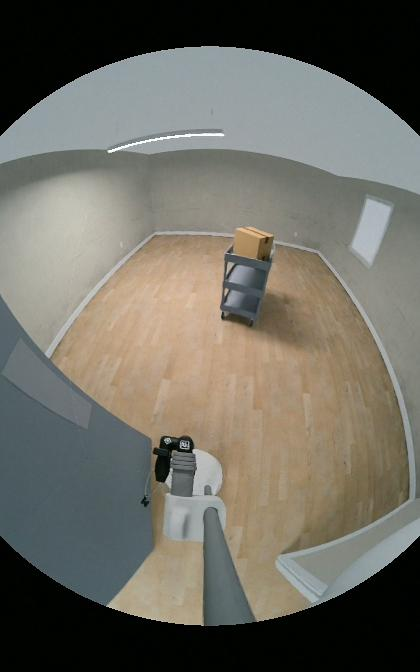

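>>> move --r1 '{"base":{"translate_m":1.6,"strafe_m":-1.35},"pace":"fast"}' --blocking false --cameras '[]'

>>> wait --seconds 9 --cameras '[]'

>>> move --r1 '{"base":{"translate_m":1.7},"pace":"fast"}' --blocking false --cameras '[]'

>>> wait --seconds 9 --cameras '[]'

>>> move --r1 '{"base":{"rotate_rad":2.81},"joints":{"wrist_yaw_rad":0,"wrist_roll_rad":1.57,"lift_m":0.688,"gripper_m":0.12}}' --blocking false --cameras '[]'

>>> wait --seconds 3 --cameras '["r1_head_left_camera","r1_head_camera","r1_wrist_camera"]'

Scene clock: 441.00 s.
move: r1 moving
r1.base_odometry: x=-1.497 y=+2.009 heading=+2.771
r1.turned_by_wheels: +0.000
r1.turned_by_imu: -0.001
r1.base_tilt: forward=-1.6 right=+1.3
r1.lidar_m: 1.63 2.80 0.39 0.35 0.39 0.50 3.79 1.09 1.28 2.60 2.79 1.65
r1.base_status: translate_m moving; strafe_m moving
r1.joint_positions: lift_m=+0.600 arm_m=+0.000 wrist_yaw_rad=+3.092 wrist_pitch_rad=+0.002 wrist_roll_rad=+0.000 gripper_m=+0.056
r1.joint_status: not commanded
r1.measured_speeds: translate_m=+0.158 strafe_m=-0.135 rotate_rad=-0.004 lift_m=+0.000 arm_m=+0.000 wrist_yaw_rad=+0.000 wrist_pitch_rad=+0.000 wrist_roll_rad=+0.000
r1.motor_effort: lift_m=+17(17) arm_m=+4(4) wheel_0=+13(13) wheel_1=-6(6) wheel_2=-10(11)
r1.servo_current: wrist_yaw_rad=59(59) wrist_pitch_rad=39(46) wrist_roll_rad=33(65) gripper_m=46(46)
r1.hand_pose: x=-0.1128 y=+0.1015 z=+0.7777 quat_wxyz=(+0.025, -0.001, +0.000, +1.000) (m; r1's base frame)
r1.wrist_depth_mm: - 137 - - - 484 379 / - 137 - - - 488 382 / 112 138 223 - - 488 366 / 131 145 - - - 469 387 / - - - - - 469 370 / - - 194 - 187 469 368 / 1863 1708 1708 153 182 421 368
r2: as last shown
r2.base_tilt: forward=-0.6 right=+0.0
r2.lidar_m: 0.61 2.04 1.98 2.77 1.31 1.04 1.00 1.09 0.89 0.89 0.98 0.74
r2.motor_effort: lift_m=+21(21) arm_m=-4(4) wheel_0=+5(5) wheel_1=+4(4) wheel_2=+3(4)
r2.servo_current: wrist_yaw_rad=52(65) wrist_pitch_rad=39(46) wrist_roll_rad=46(52) gripper_m=182(189)
r2.contact_limits: arm_m 0.1
r2.wrist_depth_mm: - - 276 199 276 277 277 / - - 277 202 277 278 278 / - - 278 202 278 279 279 / - - 282 206 281 281 281 / - - 283 205 282 282 283 / - - 180 202 179 285 285 / - - 286 - 286 287 286
pictures: none
No camera images: "cameras" was empty.

Scene clock: 446.97 s.
earlier move: r1 done
r1.base_odometry: x=-2.473 y=+3.800 heading=+2.771
r1.turned_by_wheels: +0.000
r1.turned_by_imu: -0.006
r1.base_tilt: forward=-1.6 right=+1.3
r1.lidar_m: 3.33 0.78 0.68 0.67 2.16 2.38 2.45 1.90 1.44 1.39 1.51 2.17
r1.base_status: done
r1.joint_positions: lift_m=+0.600 arm_m=+0.000 wrist_yaw_rad=+3.092 wrist_pitch_rad=+0.002 wrist_roll_rad=+0.000 gripper_m=+0.056
r1.joint_status: not commanded
r1.measured_speeds: all 0
r1.motor_effort: lift_m=+17(17) arm_m=+4(4) wheel_0=-2(14) wheel_1=-2(6) wheel_2=+2(12)
r1.servo_current: wrist_yaw_rad=39(78) wrist_pitch_rad=39(52) wrist_roll_rad=46(65) gripper_m=39(52)
r1.hand_pose: x=-0.1128 y=+0.1015 z=+0.7777 quat_wxyz=(+0.025, -0.001, +0.000, +1.000) (m; r1's base frame)
r1.wrist_depth_mm: - 137 - - - - - / - 138 - - - - - / 113 138 227 - - - - / 128 146 - - - - - / - - - - - - - / - - 194 - 187 - - / 1808 1756 1756 154 1808 1661 1863
r2.base_odometry: x=-2.836 y=-2.420 heading=-0.409
r2.turned_by_wheels: +0.000
r2.turned_by_imu: +0.001
r2.base_tilt: forward=-0.7 right=+0.1
r2.lidar_m: 0.61 2.02 1.96 2.76 1.28 1.01 1.00 1.07 0.91 0.88 0.97 0.73
r2.base_status: not commanded
r2.joint_positions: lift_m=+0.950 arm_m=+0.180 wrist_yaw_rad=+0.008 wrist_pitch_rad=+0.003 wrist_roll_rad=+0.002 gripper_m=-0.033
r2.joint_status: not commanded
r2.measured_speeds: all 0
r2.motor_effort: lift_m=+21(21) arm_m=-4(4) wheel_0=+4(5) wheel_1=+4(5) wheel_2=+3(4)
r2.servo_current: wrist_yaw_rad=59(72) wrist_pitch_rad=39(52) wrist_roll_rad=46(65) gripper_m=176(189)
r2.contact_limits: arm_m 0.1
r2.hand_pose: x=+0.6400 y=-0.0850 z=+1.1271 quat_wxyz=(+1.000, +0.001, +0.001, +0.004) (m; r2's base frame)
r2.wrist_depth_mm: - - 276 199 276 276 276 / - - 278 202 278 279 278 / - - 279 202 281 281 281 / - - 283 204 282 281 281 / - - 282 205 283 283 282 / - - 180 203 179 285 283 / - 155 287 - 286 287 286
wait: 5.97 of 9 s (r1 has come to rest)
pictures: none
No camera images: "cameras" was empty.

Scene clock: 447.47 s.
move: r1 moving
r1.base_odometry: x=-2.520 y=+3.819 heading=+2.771
r1.turned_by_wheels: +0.000
r1.turned_by_imu: +0.000
r1.base_tilt: forward=-1.6 right=+1.3
r1.lidar_m: 3.27 0.78 0.68 0.66 2.19 2.36 2.48 1.87 1.44 1.41 1.52 2.16
r1.base_status: translate_m moving
r1.joint_positions: lift_m=+0.600 arm_m=+0.000 wrist_yaw_rad=+3.092 wrist_pitch_rad=+0.002 wrist_roll_rad=+0.000 gripper_m=+0.056
r1.joint_status: not commanded
r1.measured_speeds: translate_m=+0.193 strafe_m=+0.000 rotate_rad=-0.005 lift_m=+0.000 arm_m=+0.000 wrist_yaw_rad=+0.000 wrist_pitch_rad=+0.000 wrist_roll_rad=+0.000
r1.motor_effort: lift_m=+17(17) arm_m=+4(4) wheel_0=+8(8) wheel_1=+8(9) wheel_2=-12(13)
r1.servo_current: wrist_yaw_rad=39(65) wrist_pitch_rad=46(46) wrist_roll_rad=26(72) gripper_m=39(46)
r1.hand_pose: x=-0.1128 y=+0.1015 z=+0.7777 quat_wxyz=(+0.025, -0.001, +0.000, +1.000) (m; r1's base frame)
r1.wrist_depth_mm: - 137 - - - - - / - 137 - - - - - / 109 137 208 - - - - / 123 138 - - - - - / - - - - - - - / - - 194 - 187 - - / 1863 1708 1708 153 1808 1661 1863
r2: as last shown
r2.turned_by_imu: +0.000
r2.base_tilt: forward=-0.6 right=+0.0
r2.lidar_m: 0.61 2.04 1.98 2.75 1.28 1.00 0.98 1.08 0.91 0.88 0.99 0.71
r2.motor_effort: lift_m=+21(21) arm_m=-4(4) wheel_0=+5(5) wheel_1=+4(4) wheel_2=+4(4)
r2.servo_current: wrist_yaw_rad=52(65) wrist_pitch_rad=33(39) wrist_roll_rad=59(59) gripper_m=182(189)
r2.contact_limits: arm_m 0.1
r2.wrist_depth_mm: - - 274 200 277 277 276 / - - 278 202 279 277 277 / - - 279 202 279 279 278 / - - 281 205 282 281 282 / - - 283 205 283 283 283 / - - 180 203 180 285 286 / - - 286 - 287 286 287
pictures: none
No camera images: "cameras" was empty.

Scene clock: 452.50 s.
earlier move: r1 done
r1.base_odometry: x=-4.058 y=+4.416 heading=+2.771
r1.turned_by_wheels: +0.000
r1.turned_by_imu: +0.001
r1.base_tilt: forward=-1.6 right=+1.3
r1.lidar_m: 1.61 1.71 2.57 3.18 1.29 1.18 - 2.08 1.54 1.51 1.62 1.67
r1.base_status: done
r1.joint_positions: lift_m=+0.600 arm_m=+0.000 wrist_yaw_rad=+3.092 wrist_pitch_rad=+0.002 wrist_roll_rad=+0.000 gripper_m=+0.056
r1.joint_status: not commanded
r1.measured_speeds: all 0
r1.motor_effort: lift_m=+17(17) arm_m=+4(4) wheel_0=+0(10) wheel_1=+1(9) wheel_2=+2(13)
r1.servo_current: wrist_yaw_rad=26(72) wrist_pitch_rad=46(52) wrist_roll_rad=46(72) gripper_m=39(52)
r1.hand_pose: x=-0.1128 y=+0.1015 z=+0.7777 quat_wxyz=(+0.025, -0.001, +0.000, +1.000) (m; r1's base frame)
r1.wrist_depth_mm: 136 138 - - - - - / 113 139 - - - - - / 117 139 266 - - 1464 - / 137 160 - - - - - / - - - - - - - / - - 194 - 187 - - / 1921 1661 1661 153 1808 - 1863
r2.base_odometry: x=-2.836 y=-2.420 heading=-0.409
r2.turned_by_wheels: +0.000
r2.turned_by_imu: +0.001
r2.base_tilt: forward=-0.7 right=+0.1
r2.lidar_m: 0.61 2.06 1.96 2.75 1.27 1.01 0.99 1.05 0.92 0.88 0.98 0.72
r2.base_status: not commanded
r2.joint_positions: lift_m=+0.950 arm_m=+0.180 wrist_yaw_rad=+0.008 wrist_pitch_rad=+0.003 wrist_roll_rad=+0.002 gripper_m=-0.033
r2.joint_status: not commanded
r2.measured_speeds: all 0
r2.motor_effort: lift_m=+21(21) arm_m=-4(4) wheel_0=+4(5) wheel_1=+4(5) wheel_2=+3(4)
r2.servo_current: wrist_yaw_rad=46(72) wrist_pitch_rad=46(46) wrist_roll_rad=33(65) gripper_m=182(189)
r2.contact_limits: arm_m 0.1
r2.hand_pose: x=+0.6400 y=-0.0850 z=+1.1271 quat_wxyz=(+1.000, +0.001, +0.001, +0.004) (m; r2's base frame)
r2.wrist_depth_mm: - - 276 199 276 274 276 / - - 277 201 278 278 277 / - - 279 202 278 278 278 / - - 281 205 282 282 281 / - - 282 205 283 283 283 / - - 180 203 180 285 285 / - - 285 - 286 286 287
wait: 5.03 of 9 s (r1 has come to rest)
pictures: none
No camera images: "cameras" was empty.

Scene clock: 453.00 s.
move: r1 moving
r1.base_odometry: x=-4.058 y=+4.416 heading=+3.023
r1.turned_by_wheels: +0.252
r1.turned_by_imu: +0.252
r1.base_tilt: forward=-1.6 right=+1.3
r1.lidar_m: 1.65 2.02 3.17 3.18 1.18 1.16 2.84 1.74 1.52 1.54 1.86 1.64
r1.base_status: rotate_rad moving
r1.joint_positions: lift_m=+0.637 arm_m=+0.000 wrist_yaw_rad=+2.503 wrist_pitch_rad=+0.002 wrist_roll_rad=+0.580 gripper_m=+0.075
r1.joint_status: lift_m moving; wrist_yaw_rad moving; wrist_roll_rad moving; gripper_m moving
r1.measured_speeds: translate_m=+0.001 strafe_m=+0.000 rotate_rad=+0.974 lift_m=+0.146 arm_m=+0.000 wrist_yaw_rad=-1.820 wrist_pitch_rad=+0.000 wrist_roll_rad=+1.818
r1.motor_effort: lift_m=+26(27) arm_m=+4(4) wheel_0=-6(8) wheel_1=-8(8) wheel_2=-6(8)
r1.servo_current: wrist_yaw_rad=104(117) wrist_pitch_rad=39(46) wrist_roll_rad=72(117) gripper_m=85(85)
r1.hand_pose: x=-0.0086 y=+0.2420 z=+0.8150 quat_wxyz=(+0.301, +0.089, +0.272, +0.910) (m; r1's base frame)
r1.wrist_depth_mm: - - - - - - - / - - - - - - - / - - - 1618 - - - / - - - - - - - / - - - - 1281 - 1756 / - - 193 - 189 1499 1397 / - - - 151 1366 1366 1182
r2: as last shown
r2.turned_by_imu: +0.000
r2.base_tilt: forward=-0.6 right=+0.1
r2.lidar_m: 0.63 2.01 1.98 2.75 1.28 1.00 0.99 1.09 0.90 0.90 0.97 0.73
r2.motor_effort: lift_m=+21(21) arm_m=-4(4) wheel_0=+5(5) wheel_1=+4(4) wheel_2=+3(3)
r2.servo_current: wrist_yaw_rad=65(65) wrist_pitch_rad=46(46) wrist_roll_rad=46(59) gripper_m=176(195)
r2.contact_limits: arm_m 0.1
r2.wrist_depth_mm: - - 276 199 276 276 276 / - - 277 201 278 278 277 / - - 279 202 278 279 279 / - - 282 206 281 281 281 / - - 282 205 283 285 283 / - - 180 203 179 283 285 / - - 287 - 286 286 287
pictures: none
No camera images: "cameras" was empty.

Scene clock: 455.20 s.
earlier move: r1 done
r1.base_odometry: x=-4.058 y=+4.416 heading=-0.703
r1.turned_by_wheels: +2.558
r1.turned_by_imu: +2.571
r1.base_tilt: forward=-1.6 right=+1.3
r1.lidar_m: 1.15 3.14 1.80 1.49 1.49 1.77 1.64 1.63 1.92 3.20 3.17 1.21
r1.base_status: done
r1.joint_positions: lift_m=+0.688 arm_m=+0.000 wrist_yaw_rad=+0.003 wrist_pitch_rad=+0.002 wrist_roll_rad=+1.568 gripper_m=+0.120
r1.joint_status: all done
r1.measured_speeds: all 0
r1.motor_effort: lift_m=+24(27) arm_m=+4(4) wheel_0=-2(10) wheel_1=-2(9) wheel_2=+0(9)
r1.servo_current: wrist_yaw_rad=59(124) wrist_pitch_rad=39(52) wrist_roll_rad=46(117) gripper_m=33(98)
r1.hand_pose: x=+0.4595 y=-0.0866 z=+0.8651 quat_wxyz=(+0.708, +0.706, +0.002, +0.000) (m; r1's base frame)
r1.wrist_depth_mm: - - - - - 1756 1008 / - - - 1229 1464 1576 1098 / - - - 1255 - 1537 991 / - - - - - 1808 1182 / - - - - - 1756 1255 / - - - - - 213 1255 / - - - 145 - 1983 1281
r2.base_odometry: x=-2.836 y=-2.420 heading=-0.409
r2.turned_by_wheels: +0.000
r2.turned_by_imu: +0.000
r2.base_tilt: forward=-0.6 right=+0.1
r2.lidar_m: 0.62 2.01 1.97 2.73 1.30 1.00 0.98 1.08 0.91 0.90 0.97 0.73
r2.base_status: not commanded
r2.joint_positions: lift_m=+0.950 arm_m=+0.180 wrist_yaw_rad=+0.008 wrist_pitch_rad=+0.003 wrist_roll_rad=+0.002 gripper_m=-0.033
r2.joint_status: not commanded
r2.measured_speeds: all 0
r2.motor_effort: lift_m=+21(21) arm_m=-4(4) wheel_0=+5(5) wheel_1=+4(5) wheel_2=+3(4)
r2.servo_current: wrist_yaw_rad=65(72) wrist_pitch_rad=39(52) wrist_roll_rad=46(59) gripper_m=182(195)
r2.contact_limits: arm_m 0.1
r2.hand_pose: x=+0.6400 y=-0.0850 z=+1.1271 quat_wxyz=(+1.000, +0.001, +0.001, +0.004) (m; r2's base frame)
r2.wrist_depth_mm: - - 277 199 274 276 276 / - - 277 202 278 278 278 / - - 281 202 281 281 279 / - - 282 206 281 281 283 / - - 282 205 282 283 283 / - - 180 203 179 285 286 / - - 287 - 286 286 287
wait: 2.20 of 3 s (r1 has come to rest)
pictures: r1_head_camera, r1_head_left_camera, r1_wrist_camera
Images, in order (width x height): r1_head_camera 420x560, r1_head_left_camera 420x672, r1_wrist_camera 616x392.

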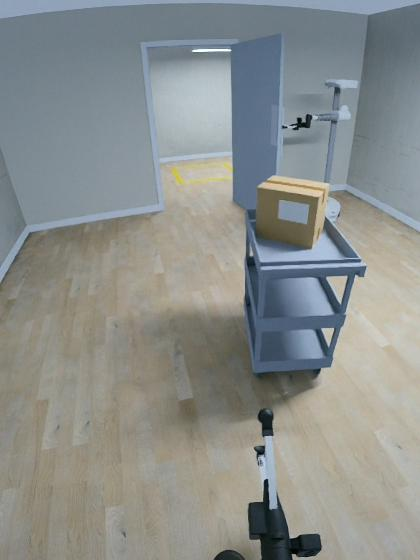

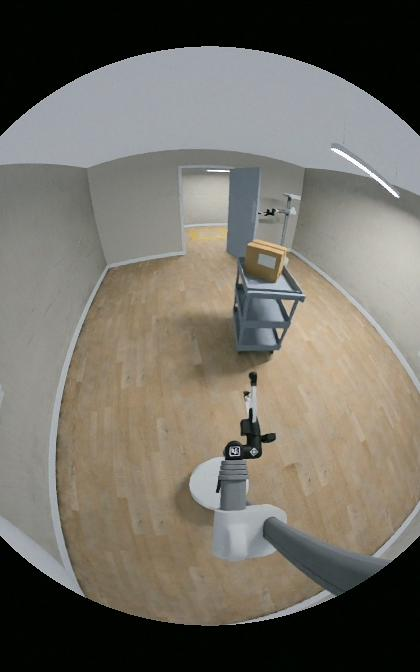

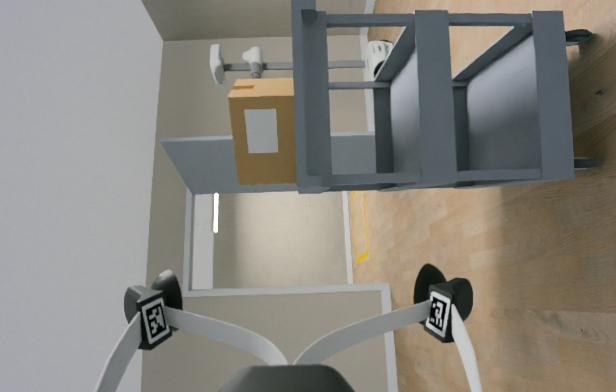

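>>> move --r1 '{"base":{"translate_m":0.45,"strafe_m":-0.28}}' --blocking false --cameras '[]'

>>> wait --seconds 4 --cameras '["r1_head_camera","r1_wrist_camera"]'

Scene clock: 463.13 s.
move: r1 moving
r1.base_odometry: x=-4.047 y=+4.382 heading=-0.703
r1.turned_by_wheels: +0.000
r1.turned_by_imu: +0.000
r1.base_tilt: forward=-1.6 right=+1.2
r1.lidar_m: 1.13 3.22 1.85 1.53 1.52 1.81 1.67 1.66 1.95 3.17 3.14 1.18
r1.base_status: translate_m moving; strafe_m moving
r1.joint_positions: lift_m=+0.688 arm_m=+0.000 wrist_yaw_rad=+0.003 wrist_pitch_rad=+0.002 wrist_roll_rad=+1.568 gripper_m=+0.120
r1.joint_status: not commanded
r1.measured_speeds: translate_m=+0.117 strafe_m=-0.073 rotate_rad=-0.006 lift_m=+0.000 arm_m=+0.000 wrist_yaw_rad=+0.000 wrist_pitch_rad=+0.000 wrist_roll_rad=+0.000
r1.motor_effort: lift_m=+24(24) arm_m=+3(4) wheel_0=+8(9) wheel_1=-4(6) wheel_2=-8(9)
r1.servo_current: wrist_yaw_rad=46(72) wrist_pitch_rad=39(46) wrist_roll_rad=26(52) gripper_m=39(46)
r1.hand_pose: x=+0.4595 y=-0.0866 z=+0.8651 quat_wxyz=(+0.708, +0.706, +0.002, +0.000) (m; r1's base frame)
r1.wrist_depth_mm: - - - - - 1661 976 / - - - 1229 - - 976 / - - - 1205 - 991 960 / - - - - - 1661 1182 / - - - - - 1808 1281 / - - - - - 213 1281 / - - - 145 - 1983 1255
r2: as last shown
r2.lidar_m: 0.63 2.02 1.97 2.73 1.28 1.02 0.98 1.07 0.92 0.89 0.96 0.71
r2.motor_effort: lift_m=+21(21) arm_m=-3(4) wheel_0=+5(5) wheel_1=+4(4) wheel_2=+3(3)
r2.servo_current: wrist_yaw_rad=52(65) wrist_pitch_rad=46(46) wrist_roll_rad=46(52) gripper_m=182(189)
r2.contact_limits: arm_m 0.1
r2.wrist_depth_mm: - - 276 198 277 276 276 / - - 278 202 279 278 278 / - - 279 202 279 279 279 / - - 282 205 282 282 281 / - - 285 204 283 283 282 / - - 180 203 179 285 285 / - - 286 - 286 286 289
pictures: none
No camera images: "cameras" was empty.

Scene clock: 465.77 s.
earlier move: r1 done
r1.base_odometry: x=-3.896 y=+3.912 heading=-0.703
r1.turned_by_wheels: +0.000
r1.turned_by_imu: -0.001
r1.base_tilt: forward=-1.6 right=+1.3
r1.lidar_m: 0.68 3.78 2.24 1.90 1.89 2.25 1.99 2.02 2.34 2.80 2.79 0.75
r1.base_status: done
r1.joint_positions: lift_m=+0.688 arm_m=+0.000 wrist_yaw_rad=+0.003 wrist_pitch_rad=+0.002 wrist_roll_rad=+1.568 gripper_m=+0.120
r1.joint_status: not commanded
r1.measured_speeds: all 0
r1.motor_effort: lift_m=+24(24) arm_m=+3(4) wheel_0=+2(13) wheel_1=-2(6) wheel_2=+0(9)
r1.servo_current: wrist_yaw_rad=39(72) wrist_pitch_rad=46(52) wrist_roll_rad=52(65) gripper_m=52(52)
r1.hand_pose: x=+0.4595 y=-0.0866 z=+0.8652 quat_wxyz=(+0.708, +0.706, +0.002, +0.000) (m; r1's base frame)
r1.wrist_depth_mm: - - - - - 1661 1205 / - - - 554 - 585 559 / - - - 554 - - 559 / - - 788 544 - - 554 / - - 866 831 - - 554 / - - 904 917 198 212 544 / - - - 145 - 1983 549
r2.base_odometry: x=-2.836 y=-2.420 heading=-0.409
r2.turned_by_wheels: +0.000
r2.turned_by_imu: +0.000
r2.base_tilt: forward=-0.7 right=+0.0
r2.lidar_m: 0.60 2.02 1.99 2.73 1.30 1.01 0.99 1.08 0.92 0.88 0.98 0.74
r2.base_status: not commanded
r2.joint_positions: lift_m=+0.950 arm_m=+0.180 wrist_yaw_rad=+0.008 wrist_pitch_rad=+0.003 wrist_roll_rad=+0.002 gripper_m=-0.033
r2.joint_status: not commanded
r2.measured_speeds: all 0
r2.motor_effort: lift_m=+21(21) arm_m=-4(4) wheel_0=+5(5) wheel_1=+4(5) wheel_2=+3(4)
r2.servo_current: wrist_yaw_rad=52(72) wrist_pitch_rad=39(52) wrist_roll_rad=59(65) gripper_m=182(189)
r2.contact_limits: arm_m 0.1
r2.hand_pose: x=+0.6400 y=-0.0850 z=+1.1271 quat_wxyz=(+1.000, +0.001, +0.001, +0.004) (m; r2's base frame)
r2.wrist_depth_mm: - - 276 199 276 277 277 / - - 278 200 278 278 278 / - - 281 202 279 281 281 / - - 283 206 281 281 282 / - - 283 204 282 282 283 / - - 180 202 179 285 285 / - - 287 - 286 286 287
wait: 2.63 of 4 s (r1 has come to rest)
pictures: r1_head_camera, r1_wrist_camera
Images, in order (width x height): r1_head_camera 420x560, r1_wrist_camera 616x392.

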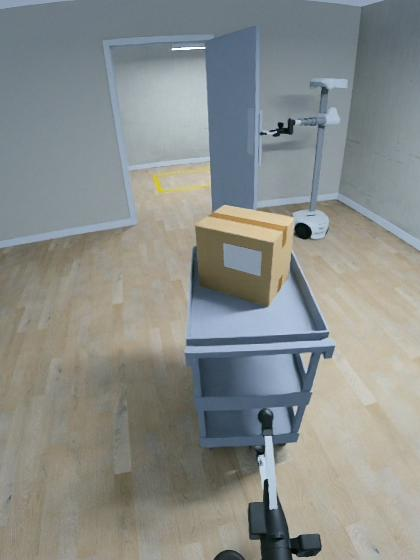

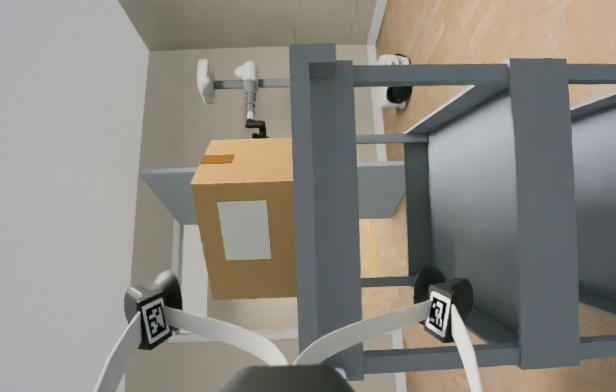

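>>> move --r1 '{"base":{"translate_m":0.15,"strafe_m":-0.03},"joints":{"arm_m":0.1}}' --blocking false --cameras '[]'

>>> wait --seconds 2.5 --cameras '["r1_wrist_camera"]'

>>> zoom_image --camera "r1_wrist_camera" --region '[140, 50, 480, 390]'

Scene clock: 475.13 s.
move: r1 moving
r1.base_odometry: x=-3.876 y=+3.887 heading=-0.703
r1.turned_by_wheels: +0.000
r1.turned_by_imu: +0.000
r1.base_tilt: forward=-1.6 right=+1.3
r1.lidar_m: 0.66 3.75 2.26 1.90 1.90 2.24 2.03 2.06 2.37 2.80 2.78 0.70
r1.base_status: translate_m moving; strafe_m moving
r1.joint_positions: lift_m=+0.688 arm_m=+0.051 wrist_yaw_rad=+0.002 wrist_pitch_rad=+0.002 wrist_roll_rad=+1.568 gripper_m=+0.120
r1.joint_status: arm_m moving
r1.measured_speeds: translate_m=+0.120 strafe_m=-0.026 rotate_rad=+0.000 lift_m=+0.000 arm_m=+0.195 wrist_yaw_rad=+0.000 wrist_pitch_rad=+0.000 wrist_roll_rad=+0.000
r1.motor_effort: lift_m=+24(24) arm_m=+1(7) wheel_0=+7(10) wheel_1=+4(5) wheel_2=-9(10)
r1.servo_current: wrist_yaw_rad=52(65) wrist_pitch_rad=39(46) wrist_roll_rad=46(59) gripper_m=39(46)
r1.hand_pose: x=+0.5101 y=-0.0867 z=+0.8652 quat_wxyz=(+0.708, +0.706, +0.002, +0.000) (m; r1's base frame)
r1.wrist_depth_mm: - - - - - 1808 1205 / - - - 500 517 525 500 / - - - - - - 496 / - - 732 715 - - 496 / - - 750 732 - - - / - - 788 798 198 196 - / - - - 145 - - -
r2: as last shown
r2.base_tilt: forward=-0.6 right=+0.1
r2.lidar_m: 0.63 2.04 1.97 2.74 1.32 1.02 0.99 1.07 0.90 0.89 0.97 0.72
r2.motor_effort: lift_m=+21(21) arm_m=-4(4) wheel_0=+5(5) wheel_1=+4(4) wheel_2=+4(4)
r2.servo_current: wrist_yaw_rad=59(65) wrist_pitch_rad=39(46) wrist_roll_rad=46(59) gripper_m=176(189)
r2.contact_limits: arm_m 0.1
r2.wrist_depth_mm: - - 277 199 276 276 276 / - - 277 201 278 277 278 / - - 279 202 279 279 279 / - - 282 206 282 281 282 / - - 283 204 283 283 283 / - - 180 203 179 285 285 / - - 287 - 287 286 287
pictures: none
No camera images: "cameras" was empty.

Scene clock: 476.47 s.
earlier move: r1 done
r1.base_odometry: x=-3.800 y=+3.792 heading=-0.702
r1.turned_by_wheels: +0.000
r1.turned_by_imu: +0.000
r1.base_tilt: forward=-1.6 right=+1.3
r1.lidar_m: 0.53 3.63 2.35 1.96 1.94 2.32 2.16 2.15 2.49 2.74 2.72 0.60
r1.base_status: done
r1.joint_positions: lift_m=+0.688 arm_m=+0.100 wrist_yaw_rad=+0.002 wrist_pitch_rad=+0.002 wrist_roll_rad=+1.568 gripper_m=+0.120
r1.joint_status: all done
r1.measured_speeds: all 0
r1.motor_effort: lift_m=+24(24) arm_m=+5(7) wheel_0=+2(10) wheel_1=+2(6) wheel_2=+0(10)
r1.servo_current: wrist_yaw_rad=46(72) wrist_pitch_rad=39(46) wrist_roll_rad=59(72) gripper_m=46(46)
r1.hand_pose: x=+0.5594 y=-0.0867 z=+0.8652 quat_wxyz=(+0.708, +0.706, +0.002, +0.000) (m; r1's base frame)
r1.wrist_depth_mm: - - - - 314 315 325 / - - - - 304 1863 - / - - 707 621 303 - - / - - 535 242 304 - - / - - 564 554 303 - - / - - 597 240 193 196 - / - - - 145 301 - -
r2.base_odometry: x=-2.836 y=-2.420 heading=-0.409
r2.turned_by_wheels: +0.000
r2.turned_by_imu: +0.000
r2.base_tilt: forward=-0.7 right=+0.1
r2.lidar_m: 0.61 2.01 1.97 2.73 1.29 1.01 0.98 1.10 0.90 0.91 1.00 0.71
r2.base_status: not commanded
r2.joint_positions: lift_m=+0.950 arm_m=+0.180 wrist_yaw_rad=+0.008 wrist_pitch_rad=+0.003 wrist_roll_rad=+0.002 gripper_m=-0.033
r2.joint_status: not commanded
r2.measured_speeds: all 0
r2.motor_effort: lift_m=+21(21) arm_m=-4(4) wheel_0=+5(5) wheel_1=+4(4) wheel_2=+3(4)
r2.servo_current: wrist_yaw_rad=59(72) wrist_pitch_rad=46(46) wrist_roll_rad=46(59) gripper_m=182(189)
r2.contact_limits: arm_m 0.1
r2.hand_pose: x=+0.6400 y=-0.0850 z=+1.1271 quat_wxyz=(+1.000, +0.001, +0.001, +0.004) (m; r2's base frame)
r2.wrist_depth_mm: - - 274 199 277 277 277 / - - 277 201 278 278 277 / - - 279 202 281 281 281 / - - 282 206 282 282 281 / - - 283 205 285 285 283 / - - 180 203 180 283 286 / - - 286 - 287 286 287
wait: 1.33 of 2.5 s (r1 has come to rest)
pictures: r1_wrist_camera
Images, in order (width x height): r1_wrist_camera 616x392.

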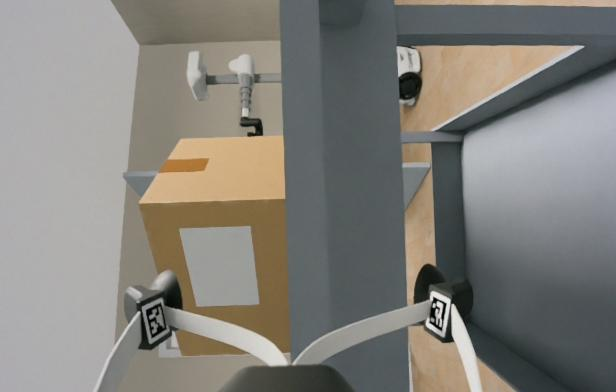

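Scaled by 1.482.

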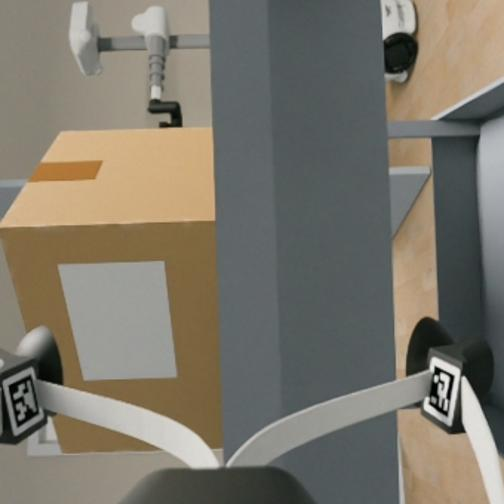

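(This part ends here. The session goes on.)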